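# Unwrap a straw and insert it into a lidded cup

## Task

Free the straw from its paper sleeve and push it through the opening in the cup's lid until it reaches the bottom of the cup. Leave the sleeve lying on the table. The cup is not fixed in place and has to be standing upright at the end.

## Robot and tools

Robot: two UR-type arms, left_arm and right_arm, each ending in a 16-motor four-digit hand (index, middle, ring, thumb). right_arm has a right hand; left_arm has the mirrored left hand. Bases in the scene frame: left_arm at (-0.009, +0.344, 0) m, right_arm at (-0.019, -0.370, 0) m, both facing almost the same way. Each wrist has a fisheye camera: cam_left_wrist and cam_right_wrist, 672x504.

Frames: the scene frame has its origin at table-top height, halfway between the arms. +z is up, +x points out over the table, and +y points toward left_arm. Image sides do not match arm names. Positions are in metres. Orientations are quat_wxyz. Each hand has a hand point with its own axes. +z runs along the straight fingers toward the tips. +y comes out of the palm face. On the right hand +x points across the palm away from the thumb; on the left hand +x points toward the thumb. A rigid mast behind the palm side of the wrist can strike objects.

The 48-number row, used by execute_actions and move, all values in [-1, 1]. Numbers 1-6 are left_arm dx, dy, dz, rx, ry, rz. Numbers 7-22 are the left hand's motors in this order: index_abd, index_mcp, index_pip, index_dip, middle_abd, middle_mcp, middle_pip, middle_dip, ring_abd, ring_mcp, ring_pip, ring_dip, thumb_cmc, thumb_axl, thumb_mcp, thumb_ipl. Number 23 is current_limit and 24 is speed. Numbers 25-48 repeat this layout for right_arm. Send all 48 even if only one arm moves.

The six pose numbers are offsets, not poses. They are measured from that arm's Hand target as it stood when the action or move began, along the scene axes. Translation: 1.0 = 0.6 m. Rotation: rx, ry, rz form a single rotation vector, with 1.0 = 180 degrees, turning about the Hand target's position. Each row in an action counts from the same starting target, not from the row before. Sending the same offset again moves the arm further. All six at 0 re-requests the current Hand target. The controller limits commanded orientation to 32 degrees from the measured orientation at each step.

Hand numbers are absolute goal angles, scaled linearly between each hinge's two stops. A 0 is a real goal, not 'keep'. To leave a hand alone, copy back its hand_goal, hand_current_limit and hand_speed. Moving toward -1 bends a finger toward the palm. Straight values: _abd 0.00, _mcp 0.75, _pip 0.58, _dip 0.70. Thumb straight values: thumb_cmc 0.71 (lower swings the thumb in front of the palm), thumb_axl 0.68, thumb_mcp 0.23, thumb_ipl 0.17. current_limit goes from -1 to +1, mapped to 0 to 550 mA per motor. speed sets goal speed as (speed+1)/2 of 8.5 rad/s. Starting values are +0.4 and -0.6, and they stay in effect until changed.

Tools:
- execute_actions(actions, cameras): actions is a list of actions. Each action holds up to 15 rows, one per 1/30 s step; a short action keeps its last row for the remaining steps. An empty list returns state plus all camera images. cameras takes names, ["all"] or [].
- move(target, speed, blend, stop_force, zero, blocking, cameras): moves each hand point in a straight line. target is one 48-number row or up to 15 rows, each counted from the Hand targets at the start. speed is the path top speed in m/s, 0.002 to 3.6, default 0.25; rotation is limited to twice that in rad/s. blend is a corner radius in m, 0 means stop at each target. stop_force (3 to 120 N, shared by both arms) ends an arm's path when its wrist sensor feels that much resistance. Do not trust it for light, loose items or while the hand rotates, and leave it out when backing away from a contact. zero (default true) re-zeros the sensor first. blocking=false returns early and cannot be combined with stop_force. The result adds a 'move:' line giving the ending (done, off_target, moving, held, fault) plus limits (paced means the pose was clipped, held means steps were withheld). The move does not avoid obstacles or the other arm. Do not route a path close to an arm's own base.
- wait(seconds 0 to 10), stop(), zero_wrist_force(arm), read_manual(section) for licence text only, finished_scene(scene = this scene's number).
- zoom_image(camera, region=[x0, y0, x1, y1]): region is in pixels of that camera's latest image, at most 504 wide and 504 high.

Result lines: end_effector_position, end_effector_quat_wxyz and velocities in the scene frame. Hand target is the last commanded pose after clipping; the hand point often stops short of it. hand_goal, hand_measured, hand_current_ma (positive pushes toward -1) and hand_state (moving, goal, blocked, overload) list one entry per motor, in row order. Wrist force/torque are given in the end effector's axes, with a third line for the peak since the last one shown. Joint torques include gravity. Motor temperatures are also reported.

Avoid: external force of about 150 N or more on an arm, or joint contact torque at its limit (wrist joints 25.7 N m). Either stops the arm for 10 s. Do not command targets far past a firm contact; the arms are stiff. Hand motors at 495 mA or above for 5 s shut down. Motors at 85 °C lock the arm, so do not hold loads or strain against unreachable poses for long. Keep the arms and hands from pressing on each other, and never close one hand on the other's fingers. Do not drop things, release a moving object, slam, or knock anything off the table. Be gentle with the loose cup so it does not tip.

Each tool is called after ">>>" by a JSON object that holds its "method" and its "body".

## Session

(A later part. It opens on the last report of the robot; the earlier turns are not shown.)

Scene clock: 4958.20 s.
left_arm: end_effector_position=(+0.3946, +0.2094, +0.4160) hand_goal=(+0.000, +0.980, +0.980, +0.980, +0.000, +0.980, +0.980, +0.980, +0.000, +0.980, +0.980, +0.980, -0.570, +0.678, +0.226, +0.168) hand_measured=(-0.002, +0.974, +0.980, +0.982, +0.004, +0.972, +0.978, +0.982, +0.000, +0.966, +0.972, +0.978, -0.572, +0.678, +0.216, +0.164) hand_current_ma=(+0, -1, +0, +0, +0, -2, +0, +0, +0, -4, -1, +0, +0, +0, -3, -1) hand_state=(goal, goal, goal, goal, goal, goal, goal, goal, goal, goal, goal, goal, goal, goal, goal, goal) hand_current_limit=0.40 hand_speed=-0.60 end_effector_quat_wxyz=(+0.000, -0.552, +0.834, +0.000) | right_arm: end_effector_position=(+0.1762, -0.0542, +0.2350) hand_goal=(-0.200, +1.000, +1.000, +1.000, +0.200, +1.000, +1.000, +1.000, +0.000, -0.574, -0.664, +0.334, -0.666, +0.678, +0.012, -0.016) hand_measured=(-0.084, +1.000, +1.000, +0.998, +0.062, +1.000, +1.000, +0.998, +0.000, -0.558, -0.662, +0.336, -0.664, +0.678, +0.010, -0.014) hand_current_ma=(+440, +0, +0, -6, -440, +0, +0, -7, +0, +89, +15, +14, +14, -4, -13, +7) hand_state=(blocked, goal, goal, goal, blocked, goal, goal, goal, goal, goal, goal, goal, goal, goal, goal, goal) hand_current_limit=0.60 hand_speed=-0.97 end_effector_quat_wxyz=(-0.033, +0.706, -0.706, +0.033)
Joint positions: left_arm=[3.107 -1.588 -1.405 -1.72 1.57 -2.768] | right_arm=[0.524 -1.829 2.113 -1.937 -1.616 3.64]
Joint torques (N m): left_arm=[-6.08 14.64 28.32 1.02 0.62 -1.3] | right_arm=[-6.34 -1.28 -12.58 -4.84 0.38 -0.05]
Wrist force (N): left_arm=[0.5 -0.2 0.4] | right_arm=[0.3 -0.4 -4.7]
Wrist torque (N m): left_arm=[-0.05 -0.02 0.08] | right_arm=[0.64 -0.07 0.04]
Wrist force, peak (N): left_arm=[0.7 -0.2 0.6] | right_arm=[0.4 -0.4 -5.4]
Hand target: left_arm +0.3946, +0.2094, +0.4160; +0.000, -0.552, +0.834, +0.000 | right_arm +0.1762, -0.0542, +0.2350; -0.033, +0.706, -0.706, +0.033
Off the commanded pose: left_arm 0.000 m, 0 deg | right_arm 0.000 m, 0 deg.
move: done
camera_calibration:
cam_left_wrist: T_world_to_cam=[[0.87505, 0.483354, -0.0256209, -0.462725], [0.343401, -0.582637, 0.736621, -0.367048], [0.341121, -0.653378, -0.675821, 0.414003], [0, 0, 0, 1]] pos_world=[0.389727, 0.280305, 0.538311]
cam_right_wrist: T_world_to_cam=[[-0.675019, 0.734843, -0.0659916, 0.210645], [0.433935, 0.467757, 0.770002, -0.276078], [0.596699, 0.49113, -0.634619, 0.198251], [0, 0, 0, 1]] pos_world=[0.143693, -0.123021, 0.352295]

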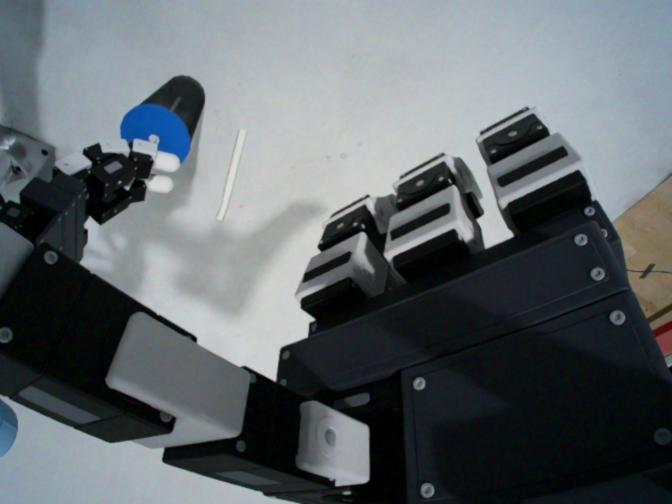

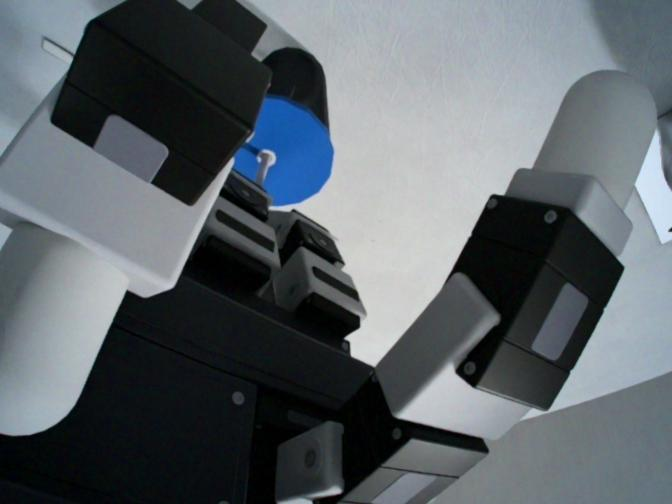

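>>> {"method": "move", "body": {"target": [0,0,0,0,0,0,0,0.98,0.98,0.98,0,0.98,0.98,0.98,0,0.98,0.98,0.98,-0.57,0.678,0.226,0.168,0.4,-0.6,0,0,-0.02,0,0,0,-0.2,1,1,1,0.2,1,1,1,0,-0.574,-0.664,0.334,-0.666,0.678,0.012,-0.016,0.6,-0.97], "speed": 0.003, "stop_force": 6, "cameras": ["all"]}}

>>> {"method": "zoom_image", "body": {"camera": "cam_left_wrist", "region": [100, 60, 220, 210]}}

>>> {"method": "zoom_image", "body": {"camera": "cam_right_wrist", "region": [220, 40, 340, 240]}}

Scene clock: 4970.00 s.
left_arm: end_effector_position=(+0.3946, +0.2094, +0.4160) hand_goal=(+0.000, +0.980, +0.980, +0.980, +0.000, +0.980, +0.980, +0.980, +0.000, +0.980, +0.980, +0.980, -0.570, +0.678, +0.226, +0.168) hand_measured=(-0.002, +0.974, +0.980, +0.982, +0.004, +0.972, +0.978, +0.982, +0.000, +0.966, +0.972, +0.978, -0.572, +0.678, +0.216, +0.164) hand_current_ma=(+0, -1, +0, +0, +0, -2, +0, +0, +0, -4, -1, +0, +0, +0, -3, -1) hand_state=(goal, goal, goal, goal, goal, goal, goal, goal, goal, goal, goal, goal, goal, goal, goal, goal) hand_current_limit=0.40 hand_speed=-0.60 end_effector_quat_wxyz=(+0.000, -0.552, +0.834, +0.000) | right_arm: end_effector_position=(+0.1762, -0.0542, +0.2230) hand_goal=(-0.200, +1.000, +1.000, +1.000, +0.200, +1.000, +1.000, +1.000, +0.000, -0.574, -0.664, +0.334, -0.666, +0.678, +0.012, -0.016) hand_measured=(-0.084, +1.000, +1.000, +0.998, +0.062, +1.000, +1.000, +0.998, +0.000, -0.558, -0.662, +0.336, -0.664, +0.678, +0.010, -0.014) hand_current_ma=(+440, +0, +0, -6, -440, +0, +0, -7, +0, +89, +15, +14, +14, -4, -13, +7) hand_state=(blocked, goal, goal, goal, blocked, goal, goal, goal, goal, goal, goal, goal, goal, goal, goal, goal) hand_current_limit=0.60 hand_speed=-0.97 end_effector_quat_wxyz=(-0.033, +0.706, -0.706, +0.033)
Joint positions: left_arm=[3.107 -1.588 -1.405 -1.72 1.57 -2.768] | right_arm=[0.524 -1.819 2.138 -1.972 -1.616 3.64]
Joint torques (N m): left_arm=[-6.23 15.17 28.85 1.01 0.49 -1] | right_arm=[-7.44 -1.56 -11.56 -4.72 0.5 -0.28]
Wrist force (N): left_arm=[0.3 0.1 0.3] | right_arm=[0.2 -0.2 -5.0]
Wrist torque (N m): left_arm=[0.01 0.01 0.06] | right_arm=[0.71 -0.07 0.04]
Wrist force, peak (N): left_arm=[0.6 0.0 0.5] | right_arm=[0.3 -0.3 -5.6]
Hand target: left_arm +0.3946, +0.2094, +0.4160; +0.000, -0.552, +0.834, +0.000 | right_arm +0.1762, -0.0542, +0.2230; -0.033, +0.706, -0.706, +0.033
Off the commanded pose: left_arm 0.000 m, 0 deg | right_arm 0.000 m, 0 deg.
move: done
camera_calibration:
cam_left_wrist: T_world_to_cam=[[0.87505, 0.483354, -0.0256209, -0.462725], [0.343401, -0.582637, 0.736621, -0.367048], [0.341121, -0.653378, -0.675821, 0.414003], [0, 0, 0, 1]] pos_world=[0.389727, 0.280305, 0.538311]
cam_right_wrist: T_world_to_cam=[[-0.675019, 0.734843, -0.0659916, 0.209854], [0.433935, 0.467757, 0.770002, -0.266838], [0.596699, 0.49113, -0.634619, 0.190636], [0, 0, 0, 1]] pos_world=[0.143693, -0.123021, 0.340295]

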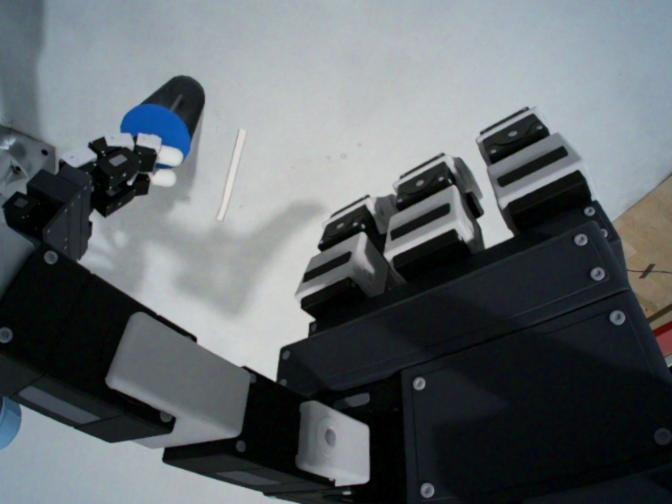

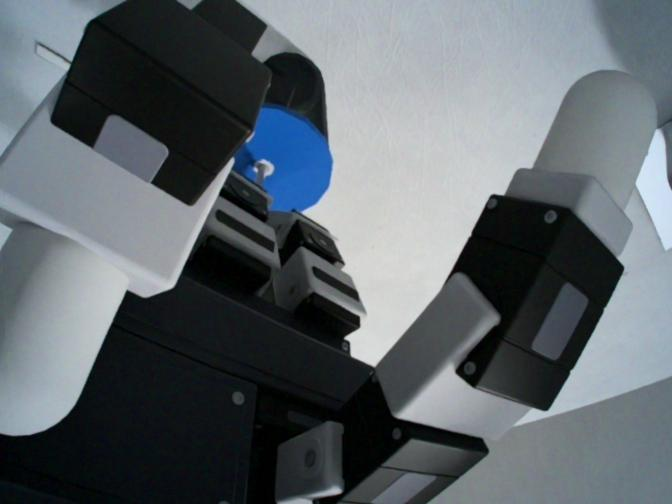

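Scaled by 3.360 from the camera's 672x504 image, which has a finer 960x720 frame.

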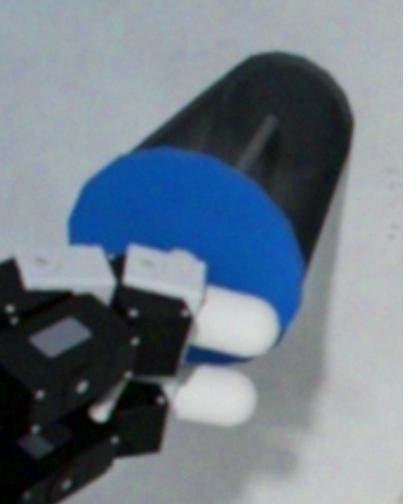

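Scaled by 2.520 from the camera's 672x504 image, which has a finer 960x720 frame.

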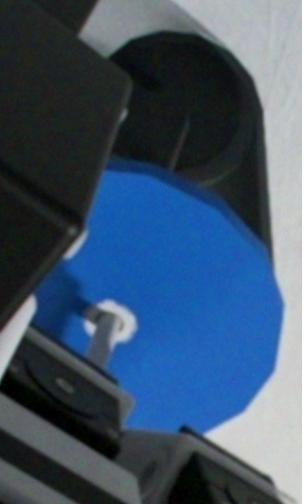

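>>> {"method": "move", "body": {"target": [0,0,0,0,0,0,0,0.98,0.98,0.98,0,0.98,0.98,0.98,0,0.98,0.98,0.98,-0.57,0.678,0.226,0.168,0.4,-0.6,0,0,-0.01,0,0,0,-0.2,1,1,1,0.2,1,1,1,0,-0.574,-0.664,0.334,-0.666,0.678,0.012,-0.016,0.6,-0.97], "speed": 0.003, "stop_force": 6, "cameras": ["all"]}}

>>> {"method": "zoom_image", "body": {"camera": "cam_left_wrist", "region": [100, 60, 220, 210]}}

>>> {"method": "zoom_image", "body": {"camera": "cam_right_wrist", "region": [220, 40, 340, 240]}}

Scene clock: 4985.23 s.
left_arm: end_effector_position=(+0.3946, +0.2094, +0.4160) hand_goal=(+0.000, +0.980, +0.980, +0.980, +0.000, +0.980, +0.980, +0.980, +0.000, +0.980, +0.980, +0.980, -0.570, +0.678, +0.226, +0.168) hand_measured=(-0.002, +0.974, +0.980, +0.982, +0.004, +0.972, +0.978, +0.982, +0.000, +0.966, +0.972, +0.978, -0.572, +0.678, +0.216, +0.164) hand_current_ma=(+0, -1, +0, +0, +0, -2, +0, +0, +0, -4, -1, +0, +0, +0, -3, -1) hand_state=(goal, goal, goal, goal, goal, goal, goal, goal, goal, goal, goal, goal, goal, goal, goal, goal) hand_current_limit=0.40 hand_speed=-0.60 end_effector_quat_wxyz=(+0.000, -0.552, +0.834, +0.000) | right_arm: end_effector_position=(+0.1762, -0.0542, +0.2170) hand_goal=(-0.200, +1.000, +1.000, +1.000, +0.200, +1.000, +1.000, +1.000, +0.000, -0.574, -0.664, +0.334, -0.666, +0.678, +0.012, -0.016) hand_measured=(-0.084, +1.000, +1.000, +0.998, +0.062, +1.000, +1.000, +0.998, +0.000, -0.558, -0.662, +0.336, -0.664, +0.678, +0.010, -0.014) hand_current_ma=(+440, +0, +0, -6, -440, +0, +0, -7, +0, +89, +15, +14, +14, -4, -13, +7) hand_state=(blocked, goal, goal, goal, blocked, goal, goal, goal, goal, goal, goal, goal, goal, goal, goal, goal) hand_current_limit=0.60 hand_speed=-0.97 end_effector_quat_wxyz=(-0.033, +0.706, -0.706, +0.033)
Joint positions: left_arm=[3.107 -1.588 -1.405 -1.72 1.57 -2.768] | right_arm=[0.524 -1.814 2.151 -1.99 -1.616 3.64]
Joint torques (N m): left_arm=[-6.55 14.67 29.61 1.08 0.5 -0.98] | right_arm=[-7.68 -2.18 -11.03 -4.72 0.26 -0.54]
Wrist force (N): left_arm=[0.2 -0.2 0.1] | right_arm=[0.3 -0.3 -5.1]
Wrist torque (N m): left_arm=[-0.01 0.01 0.05] | right_arm=[0.70 -0.07 0.04]
Wrist force, peak (N): left_arm=[0.5 -0.4 0.4] | right_arm=[0.3 -0.2 -5.6]
Hand target: left_arm +0.3946, +0.2094, +0.4160; +0.000, -0.552, +0.834, +0.000 | right_arm +0.1762, -0.0542, +0.2170; -0.033, +0.706, -0.706, +0.033
Off the commanded pose: left_arm 0.000 m, 0 deg | right_arm 0.000 m, 0 deg.
move: done
camera_calibration:
cam_left_wrist: T_world_to_cam=[[0.87505, 0.483354, -0.0256209, -0.462725], [0.343401, -0.582637, 0.736621, -0.367048], [0.341121, -0.653378, -0.675821, 0.414003], [0, 0, 0, 1]] pos_world=[0.389727, 0.280305, 0.538311]
cam_right_wrist: T_world_to_cam=[[-0.675019, 0.734843, -0.0659916, 0.209458], [0.433935, 0.467757, 0.770002, -0.262218], [0.596699, 0.49113, -0.634619, 0.186828], [0, 0, 0, 1]] pos_world=[0.143693, -0.123021, 0.334295]

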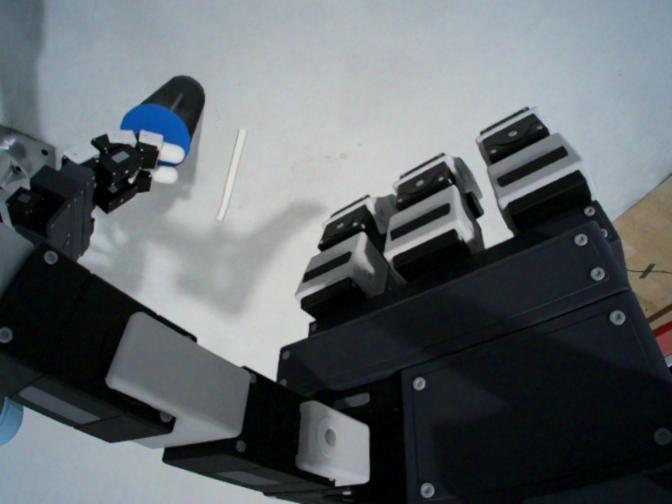

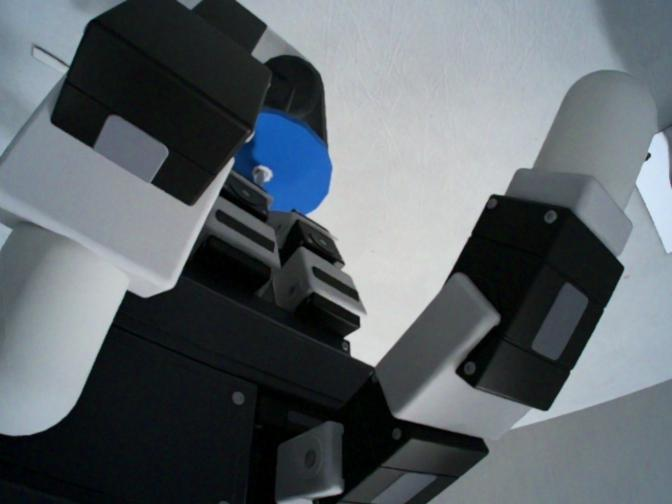

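Scaled by 3.360 from the camera's 672x504 image, which has a finer 960x720 frame.

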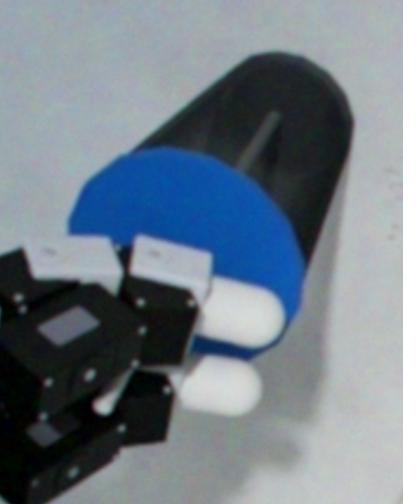

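Scaled by 2.520 from the camera's 672x504 image, which has a finer 960x720 frame.

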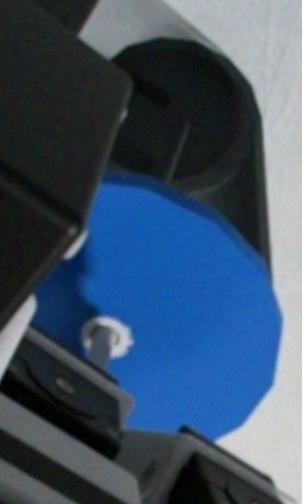

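>>> {"method": "zoom_image", "body": {"camera": "cam_left_wrist", "region": [165, 75, 205, 115]}}

>>> {"method": "zoom_image", "body": {"camera": "cam_right_wrist", "region": [260, 50, 330, 120]}}

>>> {"method": "move", "body": {"target": [0,0,0,0,0,0,0,0.98,0.98,0.98,0,0.98,0.98,0.98,0,0.98,0.98,0.98,-0.57,0.678,0.226,0.168,0.4,-0.6,0,0,-0.0067,0,0,0,-0.2,1,1,1,0.2,1,1,1,0,-0.574,-0.664,0.334,-0.666,0.678,0.012,-0.016,0.6,-0.97], "speed": 0.003, "stop_force": 6, "cameras": ["all"]}}

>>> {"method": "zoom_image", "body": {"camera": "cam_left_wrist", "region": [165, 75, 205, 115]}}

>>> {"method": "zoom_image", "body": {"camera": "cam_right_wrist", "region": [260, 50, 330, 120]}}

Scaled by 12.600 from the camera's 672x504 image, which has a finer 960x720 frame.

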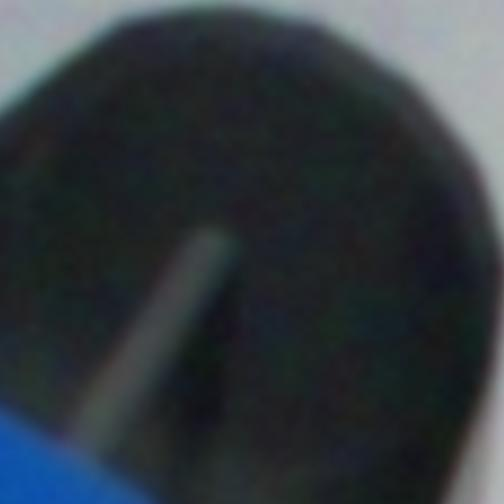

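Scaled by 7.200 from the camera's 672x504 image, which has a finer 960x720 frame.

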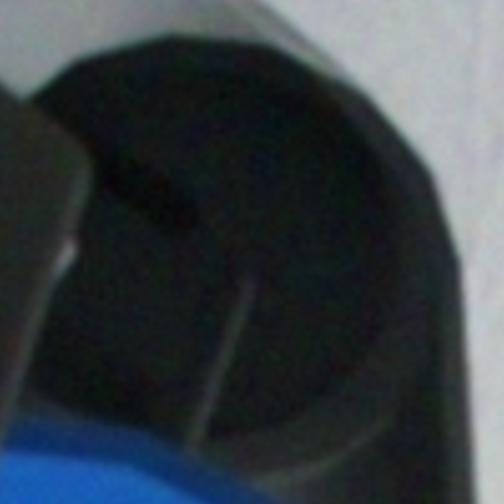

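Scene clock: 5003.63 s.
left_arm: end_effector_position=(+0.3946, +0.2094, +0.4160) hand_goal=(+0.000, +0.980, +0.980, +0.980, +0.000, +0.980, +0.980, +0.980, +0.000, +0.980, +0.980, +0.980, -0.570, +0.678, +0.226, +0.168) hand_measured=(-0.002, +0.974, +0.980, +0.982, +0.004, +0.972, +0.978, +0.982, +0.000, +0.966, +0.972, +0.978, -0.572, +0.678, +0.216, +0.164) hand_current_ma=(+0, -1, +0, +0, +0, -2, +0, +0, +0, -4, -1, +0, +0, +0, -3, -1) hand_state=(goal, goal, goal, goal, goal, goal, goal, goal, goal, goal, goal, goal, goal, goal, goal, goal) hand_current_limit=0.40 hand_speed=-0.60 end_effector_quat_wxyz=(+0.000, -0.552, +0.834, +0.000) | right_arm: end_effector_position=(+0.1762, -0.0542, +0.2130) hand_goal=(-0.200, +1.000, +1.000, +1.000, +0.200, +1.000, +1.000, +1.000, +0.000, -0.574, -0.664, +0.334, -0.666, +0.678, +0.012, -0.016) hand_measured=(-0.084, +1.000, +1.000, +0.998, +0.062, +1.000, +1.000, +0.998, +0.000, -0.558, -0.662, +0.336, -0.664, +0.678, +0.010, -0.014) hand_current_ma=(+440, +0, +0, -6, -440, +0, +0, -7, +0, +89, +15, +14, +14, -4, -13, +7) hand_state=(blocked, goal, goal, goal, blocked, goal, goal, goal, goal, goal, goal, goal, goal, goal, goal, goal) hand_current_limit=0.60 hand_speed=-0.97 end_effector_quat_wxyz=(-0.033, +0.706, -0.706, +0.033)
Joint positions: left_arm=[3.107 -1.588 -1.405 -1.72 1.57 -2.768] | right_arm=[0.524 -1.81 2.159 -2.002 -1.616 3.64]
Joint torques (N m): left_arm=[-6.49 14.64 28.62 0.77 0.5 -0.9] | right_arm=[-6.98 -2.95 -11.02 -4.66 0.27 -0.99]
Wrist force (N): left_arm=[0.3 -0.2 0.1] | right_arm=[0.7 -0.4 -5.5]
Wrist torque (N m): left_arm=[-0.02 -0.01 0.08] | right_arm=[0.76 -0.12 0.07]
Wrist force, peak (N): left_arm=[0.3 0.2 0.7] | right_arm=[0.4 -0.6 -5.7]
Hand target: left_arm +0.3946, +0.2094, +0.4160; +0.000, -0.552, +0.834, +0.000 | right_arm +0.1762, -0.0542, +0.2130; -0.033, +0.706, -0.706, +0.033
Off the commanded pose: left_arm 0.000 m, 0 deg | right_arm 0.000 m, 0 deg.
move: done
camera_calibration:
cam_left_wrist: T_world_to_cam=[[0.87505, 0.483354, -0.0256209, -0.462725], [0.343401, -0.582637, 0.736621, -0.367048], [0.341121, -0.653378, -0.675821, 0.414003], [0, 0, 0, 1]] pos_world=[0.389727, 0.280305, 0.538311]
cam_right_wrist: T_world_to_cam=[[-0.675019, 0.734843, -0.0659916, 0.209194], [0.433935, 0.467757, 0.770002, -0.259138], [0.596699, 0.49113, -0.634619, 0.184289], [0, 0, 0, 1]] pos_world=[0.143693, -0.123021, 0.330295]

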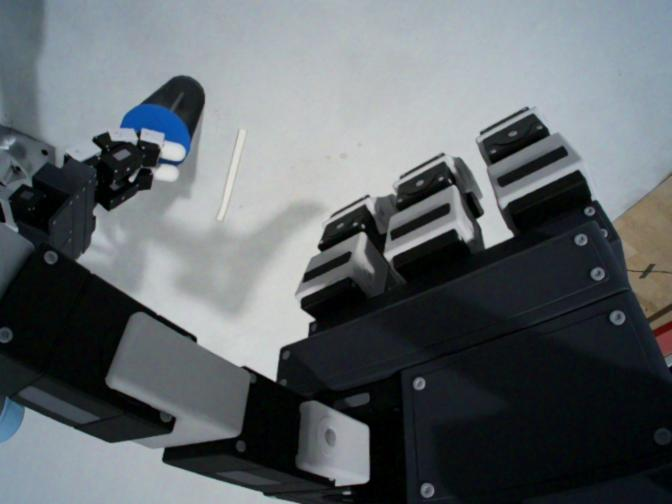

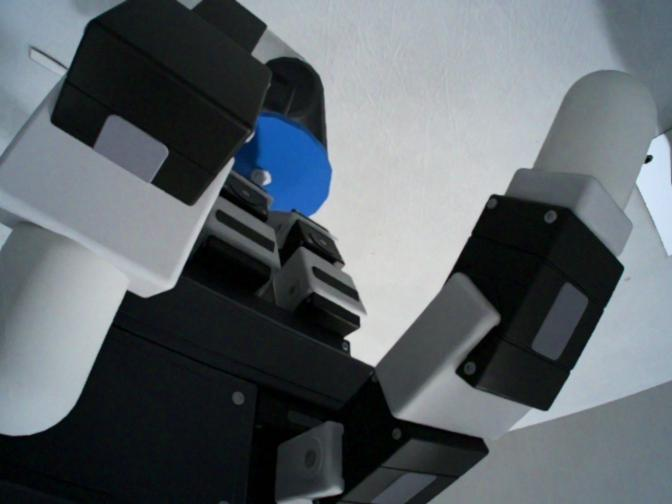

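Scaled by 12.600 from the camera's 672x504 image, which has a finer 960x720 frame.

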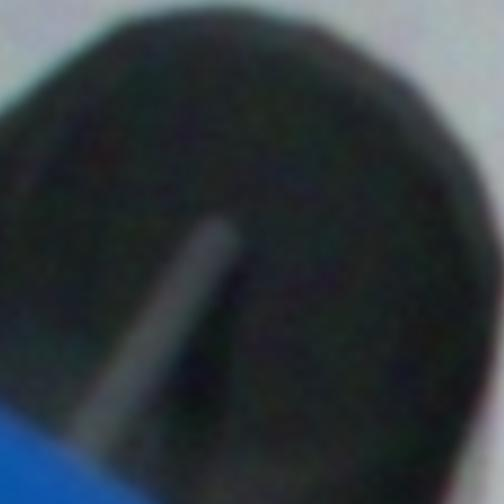

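Scaled by 7.200 from the camera's 672x504 image, which has a finer 960x720 frame.

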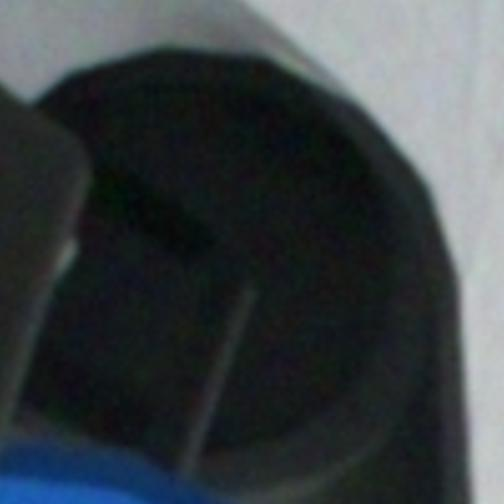

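>>> {"method": "move", "body": {"target": [0,0,0,0,0,0,0,0.98,0.98,0.98,0,0.98,0.98,0.98,0,0.98,0.98,0.98,-0.57,0.678,0.226,0.168,0.4,-0.6,0,0,-0.0067,0,0,0,-0.25,1,1,1,0.25,1,1,1,0,-0.574,-0.664,0.334,-0.666,0.678,0.012,-0.016,0.75,-0.97], "speed": 0.003, "stop_force": 6, "cameras": ["all"]}}

>>> {"method": "zoom_image", "body": {"camera": "cam_left_wrist", "region": [165, 75, 205, 115]}}

>>> {"method": "zoom_image", "body": {"camera": "cam_right_wrist", "region": [260, 50, 330, 120]}}

Scene clock: 5026.70 s.
left_arm: end_effector_position=(+0.3946, +0.2094, +0.4160) hand_goal=(+0.000, +0.980, +0.980, +0.980, +0.000, +0.980, +0.980, +0.980, +0.000, +0.980, +0.980, +0.980, -0.570, +0.678, +0.226, +0.168) hand_measured=(-0.002, +0.974, +0.980, +0.982, +0.004, +0.972, +0.978, +0.982, +0.000, +0.966, +0.972, +0.978, -0.572, +0.678, +0.216, +0.164) hand_current_ma=(+0, -1, +0, +0, +0, -2, +0, +0, +0, -4, -1, +0, +0, +0, -3, -1) hand_state=(goal, goal, goal, goal, goal, goal, goal, goal, goal, goal, goal, goal, goal, goal, goal, goal) hand_current_limit=0.40 hand_speed=-0.60 end_effector_quat_wxyz=(+0.000, -0.552, +0.834, +0.000) | right_arm: end_effector_position=(+0.1762, -0.0542, +0.2090) hand_goal=(-0.250, +1.000, +1.000, +1.000, +0.250, +1.000, +1.000, +1.000, +0.000, -0.574, -0.664, +0.334, -0.666, +0.678, +0.012, -0.016) hand_measured=(-0.086, +1.000, +1.000, +0.998, +0.062, +1.000, +1.000, +0.998, +0.000, -0.558, -0.662, +0.336, -0.664, +0.678, +0.010, -0.014) hand_current_ma=(+481, +0, +0, -6, -481, +0, +0, -7, +0, +89, +15, +14, +14, -4, -13, +7) hand_state=(blocked, goal, goal, goal, blocked, goal, goal, goal, goal, goal, goal, goal, goal, goal, goal, goal) hand_current_limit=0.75 hand_speed=-0.97 end_effector_quat_wxyz=(-0.033, +0.706, -0.706, +0.033)
Joint positions: left_arm=[3.107 -1.588 -1.405 -1.72 1.57 -2.768] | right_arm=[0.524 -1.806 2.167 -2.014 -1.616 3.64]
Joint torques (N m): left_arm=[-5.43 15.06 29.09 0.84 0.51 -0.54] | right_arm=[-7.74 -2.01 -10.62 -4.66 -0.07 -1.34]
Wrist force (N): left_arm=[0.3 0.0 0.2] | right_arm=[0.0 -1.0 -5.8]
Wrist torque (N m): left_arm=[0.00 0.01 0.06] | right_arm=[0.79 -0.10 0.00]
Wrist force, peak (N): left_arm=[0.3 -0.3 0.8] | right_arm=[0.0 -1.0 -6.0]
Hand target: left_arm +0.3946, +0.2094, +0.4160; +0.000, -0.552, +0.834, +0.000 | right_arm +0.1762, -0.0542, +0.2090; -0.033, +0.706, -0.706, +0.033
Off the commanded pose: left_arm 0.000 m, 0 deg | right_arm 0.000 m, 0 deg.
move: done
camera_calibration:
cam_left_wrist: T_world_to_cam=[[0.87505, 0.483354, -0.0256209, -0.462725], [0.343401, -0.582637, 0.736621, -0.367048], [0.341121, -0.653378, -0.675821, 0.414003], [0, 0, 0, 1]] pos_world=[0.389727, 0.280305, 0.538311]
cam_right_wrist: T_world_to_cam=[[-0.675019, 0.734843, -0.0659916, 0.20893], [0.433935, 0.467757, 0.770002, -0.256058], [0.596699, 0.49113, -0.634619, 0.181751], [0, 0, 0, 1]] pos_world=[0.143693, -0.123021, 0.326295]

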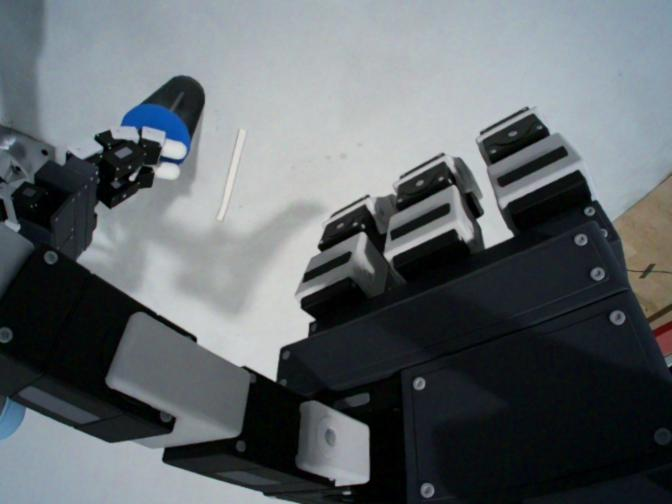

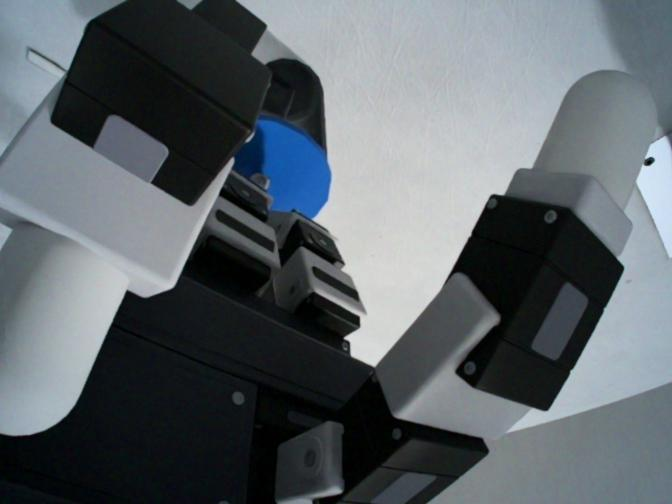

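Scaled by 12.600 from the camera's 672x504 image, which has a finer 960x720 frame.

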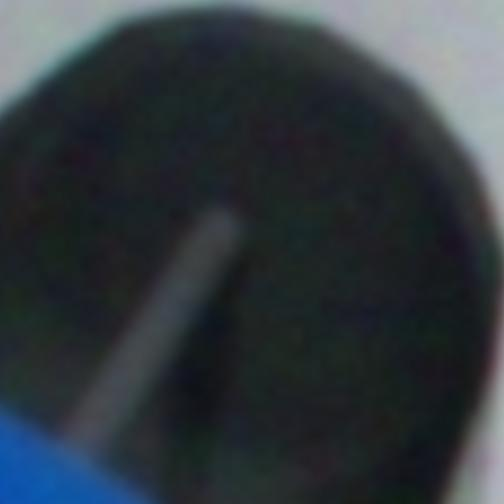

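Scaled by 7.200 from the camera's 672x504 image, which has a finer 960x720 frame.

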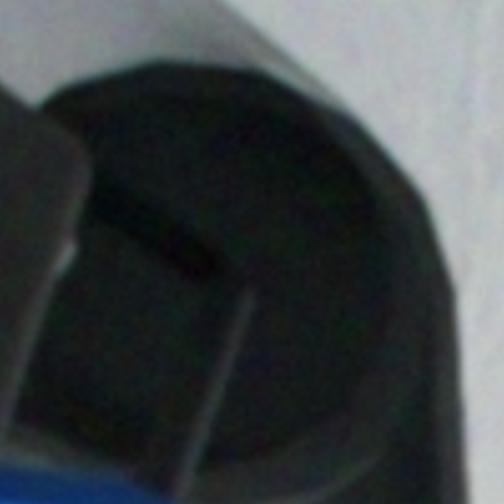

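>>> {"method": "move", "body": {"target": [0,0,0,0,0,0,0,0.98,0.98,0.98,0,0.98,0.98,0.98,0,0.98,0.98,0.98,-0.57,0.678,0.226,0.168,0.4,-0.6,0,0,-0.0042,0,0,0,-0.25,1,1,1,0.25,1,1,1,0,-0.574,-0.664,0.334,-0.666,0.678,0.012,-0.016,0.75,-0.97], "speed": 0.003, "stop_force": 5, "cameras": ["all"]}}

>>> {"method": "zoom_image", "body": {"camera": "cam_left_wrist", "region": [165, 75, 205, 115]}}

>>> {"method": "zoom_image", "body": {"camera": "cam_right_wrist", "region": [260, 50, 330, 120]}}

>>> {"method": "zoom_image", "body": {"camera": "cam_left_wrist", "region": [85, 110, 205, 220]}}

Scene clock: 5075.73 s.
left_arm: end_effector_position=(+0.3946, +0.2094, +0.4160) hand_goal=(+0.000, +0.980, +0.980, +0.980, +0.000, +0.980, +0.980, +0.980, +0.000, +0.980, +0.980, +0.980, -0.570, +0.678, +0.226, +0.168) hand_measured=(-0.002, +0.974, +0.980, +0.982, +0.004, +0.972, +0.978, +0.982, +0.000, +0.966, +0.972, +0.978, -0.572, +0.678, +0.216, +0.164) hand_current_ma=(+0, -1, +0, +0, +0, -2, +0, +0, +0, -4, -1, +0, +0, +0, -3, -1) hand_state=(goal, goal, goal, goal, goal, goal, goal, goal, goal, goal, goal, goal, goal, goal, goal, goal) hand_current_limit=0.40 hand_speed=-0.60 end_effector_quat_wxyz=(+0.000, -0.552, +0.834, +0.000) | right_arm: end_effector_position=(+0.1762, -0.0542, +0.2065) hand_goal=(-0.250, +1.000, +1.000, +1.000, +0.250, +1.000, +1.000, +1.000, +0.000, -0.574, -0.664, +0.334, -0.666, +0.678, +0.012, -0.016) hand_measured=(-0.086, +1.000, +1.000, +0.998, +0.062, +1.000, +1.000, +0.998, +0.000, -0.558, -0.662, +0.336, -0.664, +0.678, +0.010, -0.014) hand_current_ma=(+481, +0, +0, -6, -481, +0, +0, -7, +0, +89, +15, +14, +14, -4, -13, +7) hand_state=(blocked, goal, goal, goal, blocked, goal, goal, goal, goal, goal, goal, goal, goal, goal, goal, goal) hand_current_limit=0.75 hand_speed=-0.97 end_effector_quat_wxyz=(-0.033, +0.706, -0.706, +0.033)
Joint positions: left_arm=[3.107 -1.588 -1.405 -1.72 1.57 -2.768] | right_arm=[0.524 -1.803 2.172 -2.022 -1.616 3.64]
Joint torques (N m): left_arm=[-6.09 13.99 29.41 1 0.33 -0.64] | right_arm=[-6.56 -1.52 -11.26 -4.4 -0.17 -1.26]
Wrist force (N): left_arm=[0.2 -0.2 0.2] | right_arm=[-0.1 -1.1 -5.8]
Wrist torque (N m): left_arm=[-0.03 0.02 0.06] | right_arm=[0.78 -0.12 -0.03]
Wrist force, peak (N): left_arm=[0.5 0.0 0.5] | right_arm=[-0.1 -0.9 -6.1]
Hand target: left_arm +0.3946, +0.2094, +0.4160; +0.000, -0.552, +0.834, +0.000 | right_arm +0.1762, -0.0542, +0.2065; -0.033, +0.706, -0.706, +0.033
Off the commanded pose: left_arm 0.000 m, 0 deg | right_arm 0.000 m, 0 deg.
move: done
camera_calibration:
cam_left_wrist: T_world_to_cam=[[0.87505, 0.483354, -0.0256209, -0.462725], [0.343401, -0.582637, 0.736621, -0.367048], [0.341121, -0.653378, -0.675821, 0.414003], [0, 0, 0, 1]] pos_world=[0.389727, 0.280305, 0.538311]
cam_right_wrist: T_world_to_cam=[[-0.675019, 0.734843, -0.0659916, 0.208758], [0.433935, 0.467757, 0.770002, -0.254056], [0.596699, 0.49113, -0.634619, 0.180101], [0, 0, 0, 1]] pos_world=[0.143693, -0.123021, 0.323695]

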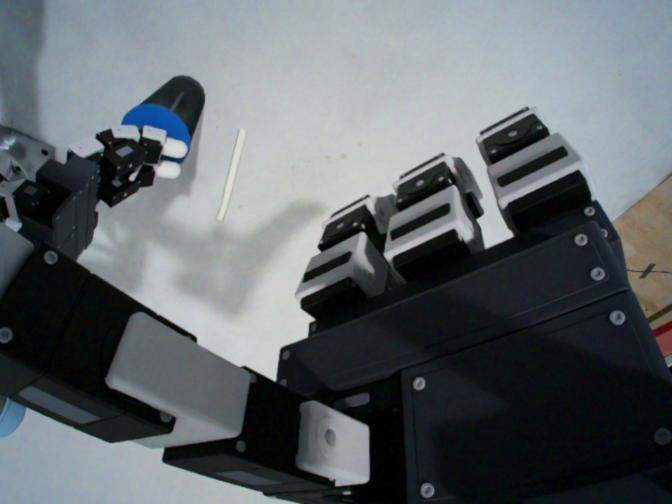

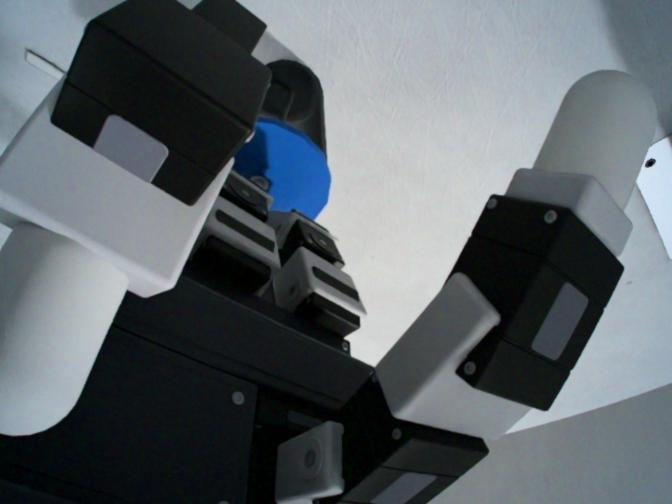

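Scaled by 12.600 from the camera's 672x504 image, which has a finer 960x720 frame.

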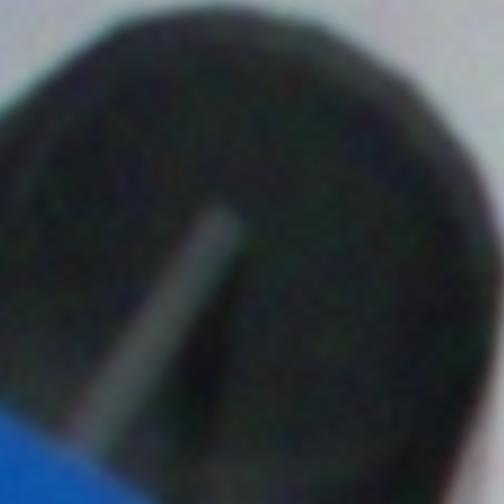

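Scaled by 7.200 from the camera's 672x504 image, which has a finer 960x720 frame.

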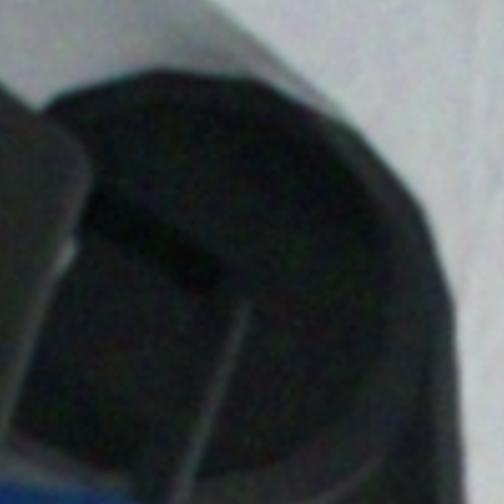

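Scaled by 4.200 from the camera's 672x504 image, which has a finer 960x720 frame.

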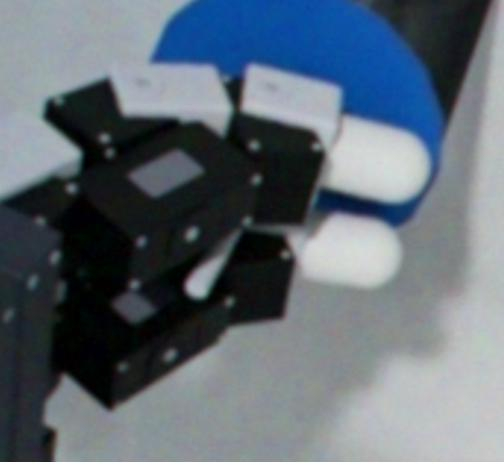

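>>> {"method": "move", "body": {"target": [0,0,0,0,0,0,0,0.98,0.98,0.98,0,0.98,0.98,0.98,0,0.98,0.98,0.98,-0.57,0.678,0.226,0.168,0.4,-0.6,0,0,0,0,0,0,-0.04,1,1,1,0.02,1,1,1,0,-0.574,-0.664,0.334,-0.666,0.678,0.012,-0.016,0.4,-0.98], "cameras": ["all"]}}

>>> {"method": "zoom_image", "body": {"camera": "cam_left_wrist", "region": [85, 75, 205, 220]}}

Scene clock: 5085.53 s.
left_arm: end_effector_position=(+0.3946, +0.2094, +0.4160) hand_goal=(+0.000, +0.980, +0.980, +0.980, +0.000, +0.980, +0.980, +0.980, +0.000, +0.980, +0.980, +0.980, -0.570, +0.678, +0.226, +0.168) hand_measured=(-0.002, +0.974, +0.980, +0.982, +0.004, +0.972, +0.978, +0.982, +0.000, +0.966, +0.972, +0.978, -0.572, +0.678, +0.216, +0.164) hand_current_ma=(+0, -1, +0, +0, +0, -2, +0, +0, +0, -4, -1, +0, +0, +0, -3, -1) hand_state=(goal, goal, goal, goal, goal, goal, goal, goal, goal, goal, goal, goal, goal, goal, goal, goal) hand_current_limit=0.40 hand_speed=-0.60 end_effector_quat_wxyz=(+0.000, -0.552, +0.834, +0.000) | right_arm: end_effector_position=(+0.1762, -0.0542, +0.2065) hand_goal=(-0.040, +1.000, +1.000, +1.000, +0.020, +1.000, +1.000, +1.000, +0.000, -0.574, -0.664, +0.334, -0.666, +0.678, +0.012, -0.016) hand_measured=(-0.086, +1.000, +1.000, +0.998, +0.062, +1.000, +1.000, +0.998, +0.000, -0.558, -0.662, +0.336, -0.664, +0.678, +0.010, -0.014) hand_current_ma=(+230, +0, +0, -6, -228, +0, +0, -7, +0, +89, +15, +14, +14, -4, -13, +7) hand_state=(moving, goal, goal, goal, moving, goal, goal, goal, goal, goal, goal, goal, goal, goal, goal, goal) hand_current_limit=0.40 hand_speed=-0.98 end_effector_quat_wxyz=(-0.033, +0.706, -0.706, +0.033)
Joint positions: left_arm=[3.107 -1.588 -1.405 -1.72 1.57 -2.768] | right_arm=[0.524 -1.803 2.172 -2.022 -1.616 3.64]
Joint torques (N m): left_arm=[-5.83 15.22 27.84 0.9 0.32 -0.79] | right_arm=[-6.57 -3.73 -11.09 -4.59 -0.28 -1.25]
Wrist force (N): left_arm=[0.3 0.1 0.5] | right_arm=[-0.2 -0.9 -5.3]
Wrist torque (N m): left_arm=[-0.02 0.01 0.06] | right_arm=[0.77 -0.10 -0.02]
Wrist force, peak (N): left_arm=[0.6 -0.3 0.3] | right_arm=[-0.3 -1.4 -5.9]
Hand target: left_arm +0.3946, +0.2094, +0.4160; +0.000, -0.552, +0.834, +0.000 | right_arm +0.1762, -0.0542, +0.2065; -0.033, +0.706, -0.706, +0.033
Off the commanded pose: left_arm 0.000 m, 0 deg | right_arm 0.000 m, 0 deg.
move: done
camera_calibration:
cam_left_wrist: T_world_to_cam=[[0.87505, 0.483354, -0.0256209, -0.462725], [0.343401, -0.582637, 0.736621, -0.367048], [0.341121, -0.653378, -0.675821, 0.414003], [0, 0, 0, 1]] pos_world=[0.389727, 0.280305, 0.538311]
cam_right_wrist: T_world_to_cam=[[-0.675019, 0.734843, -0.0659916, 0.208758], [0.433935, 0.467757, 0.770002, -0.254056], [0.596699, 0.49113, -0.634619, 0.180101], [0, 0, 0, 1]] pos_world=[0.143693, -0.123021, 0.323695]

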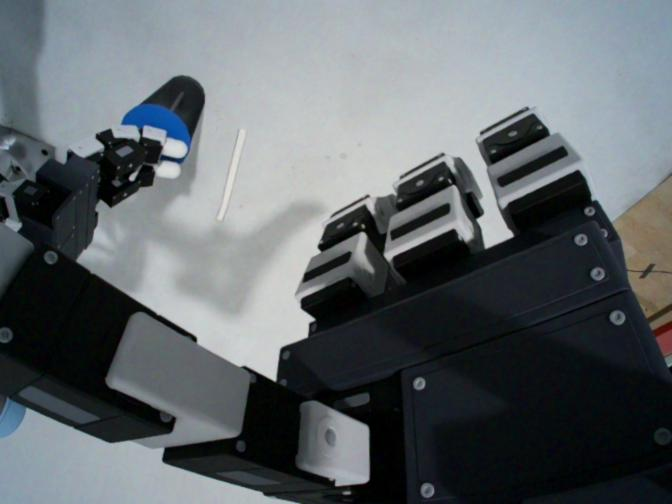

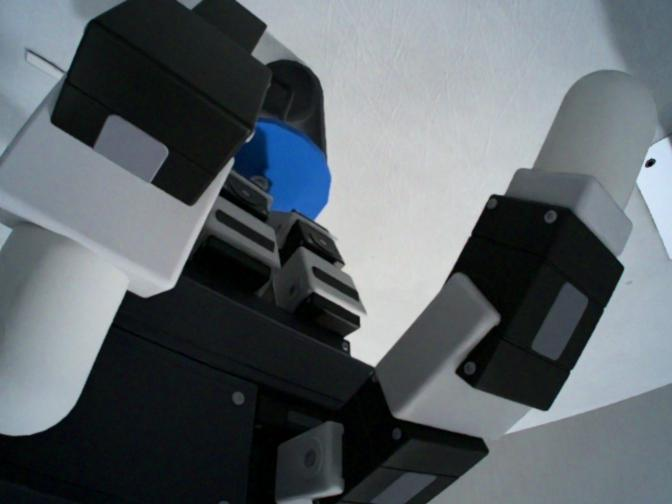

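Scaled by 3.476 from the camera's 672x504 image, which has a finer 960x720 frame.

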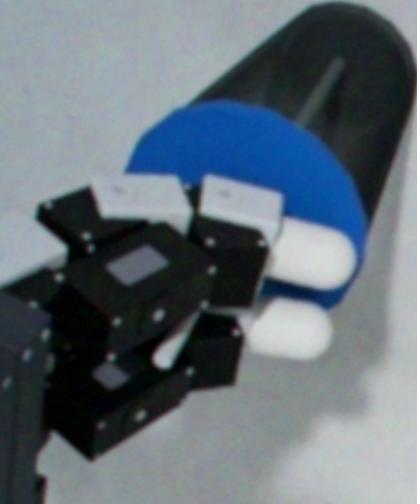

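Continue opening.

>>> {"method": "move", "body": {"target": [0,0,0,0,0,0,0,0.98,0.98,0.98,0,0.98,0.98,0.98,0,0.98,0.98,0.98,-0.57,0.678,0.226,0.168,0.4,-0.6,0,0,0,0,0,0,0.0,1,1,1,-0.02,1,1,1,0,-0.574,-0.664,0.334,-0.666,0.678,0.012,-0.016,0.4,-0.98], "cameras": []}}

>>> {"method": "wait", "body": {"seconds": 2, "cameras": ["all"]}}

>>> {"method": "zoom_image", "body": {"camera": "cam_left_wrist", "region": [85, 75, 205, 220]}}

Scene clock: 5091.27 s.
left_arm: end_effector_position=(+0.3946, +0.2094, +0.4160) hand_goal=(+0.000, +0.980, +0.980, +0.980, +0.000, +0.980, +0.980, +0.980, +0.000, +0.980, +0.980, +0.980, -0.570, +0.678, +0.226, +0.168) hand_measured=(-0.002, +0.974, +0.980, +0.982, +0.004, +0.972, +0.978, +0.982, +0.000, +0.966, +0.972, +0.978, -0.572, +0.678, +0.216, +0.164) hand_current_ma=(+0, -1, +0, +0, +0, -2, +0, +0, +0, -4, -1, +0, +0, +0, -3, -1) hand_state=(goal, goal, goal, goal, goal, goal, goal, goal, goal, goal, goal, goal, goal, goal, goal, goal) hand_current_limit=0.40 hand_speed=-0.60 end_effector_quat_wxyz=(+0.000, -0.552, +0.834, +0.000) | right_arm: end_effector_position=(+0.1762, -0.0542, +0.2065) hand_goal=(+0.000, +1.000, +1.000, +1.000, -0.020, +1.000, +1.000, +1.000, +0.000, -0.574, -0.664, +0.334, -0.666, +0.678, +0.012, -0.016) hand_measured=(-0.004, +0.996, +1.000, +0.998, -0.016, +0.996, +1.000, +0.998, +0.000, -0.558, -0.662, +0.336, -0.664, +0.678, +0.010, -0.014) hand_current_ma=(-14, -18, +0, -6, +16, -19, +0, -7, +0, +89, +15, +14, +14, -4, -13, +7) hand_state=(goal, goal, goal, goal, goal, goal, goal, goal, goal, goal, goal, goal, goal, goal, goal, goal) hand_current_limit=0.40 hand_speed=-0.98 end_effector_quat_wxyz=(-0.033, +0.706, -0.706, +0.033)
Joint positions: left_arm=[3.107 -1.588 -1.405 -1.72 1.57 -2.768] | right_arm=[0.524 -1.803 2.172 -2.022 -1.616 3.64]
Joint torques (N m): left_arm=[-5.67 15.23 28.59 0.91 0.28 -0.8] | right_arm=[-7.4 -5.7 -26.73 -4.49 -0.14 -1.25]
Wrist force (N): left_arm=[0.2 0.0 0.3] | right_arm=[0.1 0.1 -0.8]
Wrist torque (N m): left_arm=[-0.02 0.02 0.05] | right_arm=[0.13 -0.04 0.02]
Wrist force, peak (N): left_arm=[0.3 -0.1 0.6] | right_arm=[0.0 -1.1 -5.6]
Hand target: left_arm +0.3946, +0.2094, +0.4160; +0.000, -0.552, +0.834, +0.000 | right_arm +0.1762, -0.0542, +0.2065; -0.033, +0.706, -0.706, +0.033
Off the commanded pose: left_arm 0.000 m, 0 deg | right_arm 0.000 m, 0 deg.
move: done
No camera images: "cameras" was empty.

Scene clock: 5093.27 s.
left_arm: end_effector_position=(+0.3946, +0.2094, +0.4160) hand_goal=(+0.000, +0.980, +0.980, +0.980, +0.000, +0.980, +0.980, +0.980, +0.000, +0.980, +0.980, +0.980, -0.570, +0.678, +0.226, +0.168) hand_measured=(-0.002, +0.974, +0.980, +0.982, +0.004, +0.972, +0.978, +0.982, +0.000, +0.966, +0.972, +0.978, -0.572, +0.678, +0.216, +0.164) hand_current_ma=(+0, -1, +0, +0, +0, -2, +0, +0, +0, -4, -1, +0, +0, +0, -3, -1) hand_state=(goal, goal, goal, goal, goal, goal, goal, goal, goal, goal, goal, goal, goal, goal, goal, goal) hand_current_limit=0.40 hand_speed=-0.60 end_effector_quat_wxyz=(+0.000, -0.552, +0.834, +0.000) | right_arm: end_effector_position=(+0.1762, -0.0542, +0.2065) hand_goal=(+0.000, +1.000, +1.000, +1.000, -0.020, +1.000, +1.000, +1.000, +0.000, -0.574, -0.664, +0.334, -0.666, +0.678, +0.012, -0.016) hand_measured=(-0.004, +0.996, +1.000, +0.998, -0.016, +0.996, +1.000, +0.998, +0.000, -0.558, -0.662, +0.336, -0.664, +0.678, +0.010, -0.014) hand_current_ma=(-14, -18, +0, -6, +16, -19, +0, -7, +0, +89, +15, +14, +14, -4, -13, +7) hand_state=(goal, goal, goal, goal, goal, goal, goal, goal, goal, goal, goal, goal, goal, goal, goal, goal) hand_current_limit=0.40 hand_speed=-0.98 end_effector_quat_wxyz=(-0.033, +0.706, -0.706, +0.033)
Joint positions: left_arm=[3.107 -1.588 -1.405 -1.72 1.57 -2.768] | right_arm=[0.524 -1.803 2.172 -2.022 -1.616 3.64]
Joint torques (N m): left_arm=[-5.66 13.98 27.74 1.09 0.25 -0.87] | right_arm=[-6.6 -5.96 -27.34 -4.44 -0.27 -1.24]
Wrist force (N): left_arm=[0.4 0.0 0.0] | right_arm=[0.2 0.0 -0.8]
Wrist torque (N m): left_arm=[0.01 -0.02 0.08] | right_arm=[0.13 -0.05 0.02]
Wrist force, peak (N): left_arm=[0.6 -0.2 0.6] | right_arm=[0.3 0.0 -1.1]
Hand target: left_arm +0.3946, +0.2094, +0.4160; +0.000, -0.552, +0.834, +0.000 | right_arm +0.1762, -0.0542, +0.2065; -0.033, +0.706, -0.706, +0.033
Off the commanded pose: left_arm 0.000 m, 0 deg | right_arm 0.000 m, 0 deg.
wait: 2.00 s; at rest by 0.17 s
camera_calibration:
cam_left_wrist: T_world_to_cam=[[0.87505, 0.483354, -0.0256209, -0.462725], [0.343401, -0.582637, 0.736621, -0.367048], [0.341121, -0.653378, -0.675821, 0.414003], [0, 0, 0, 1]] pos_world=[0.389727, 0.280305, 0.538311]
cam_right_wrist: T_world_to_cam=[[-0.675019, 0.734843, -0.0659916, 0.208758], [0.433935, 0.467757, 0.770002, -0.254056], [0.596699, 0.49113, -0.634619, 0.180101], [0, 0, 0, 1]] pos_world=[0.143693, -0.123021, 0.323695]

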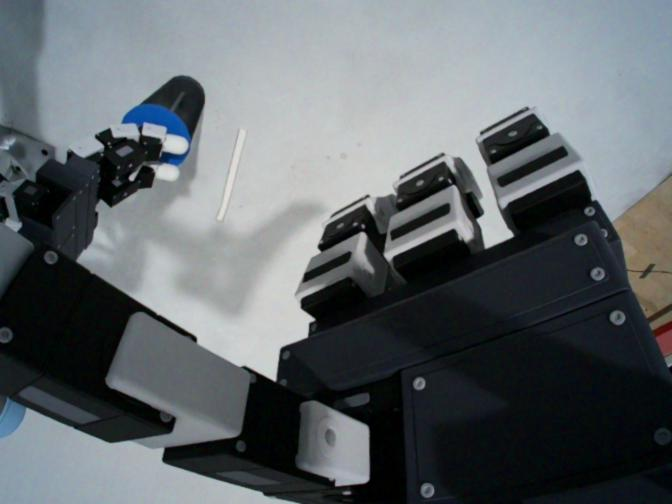

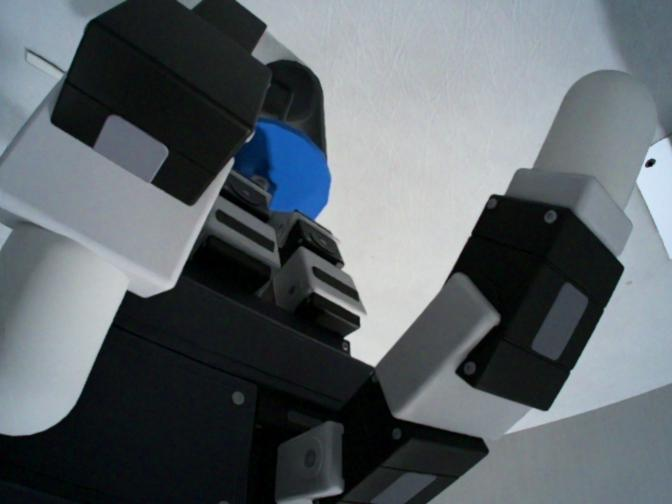

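Scaled by 3.476 from the camera's 672x504 image, which has a finer 960x720 frame.

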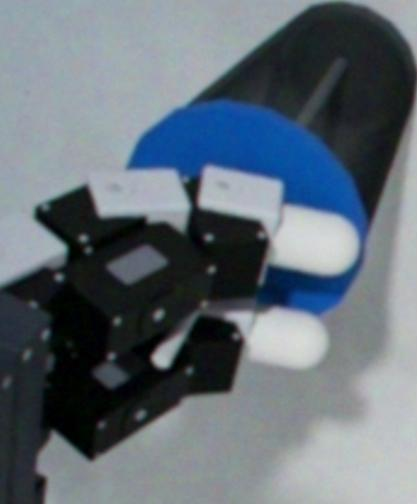

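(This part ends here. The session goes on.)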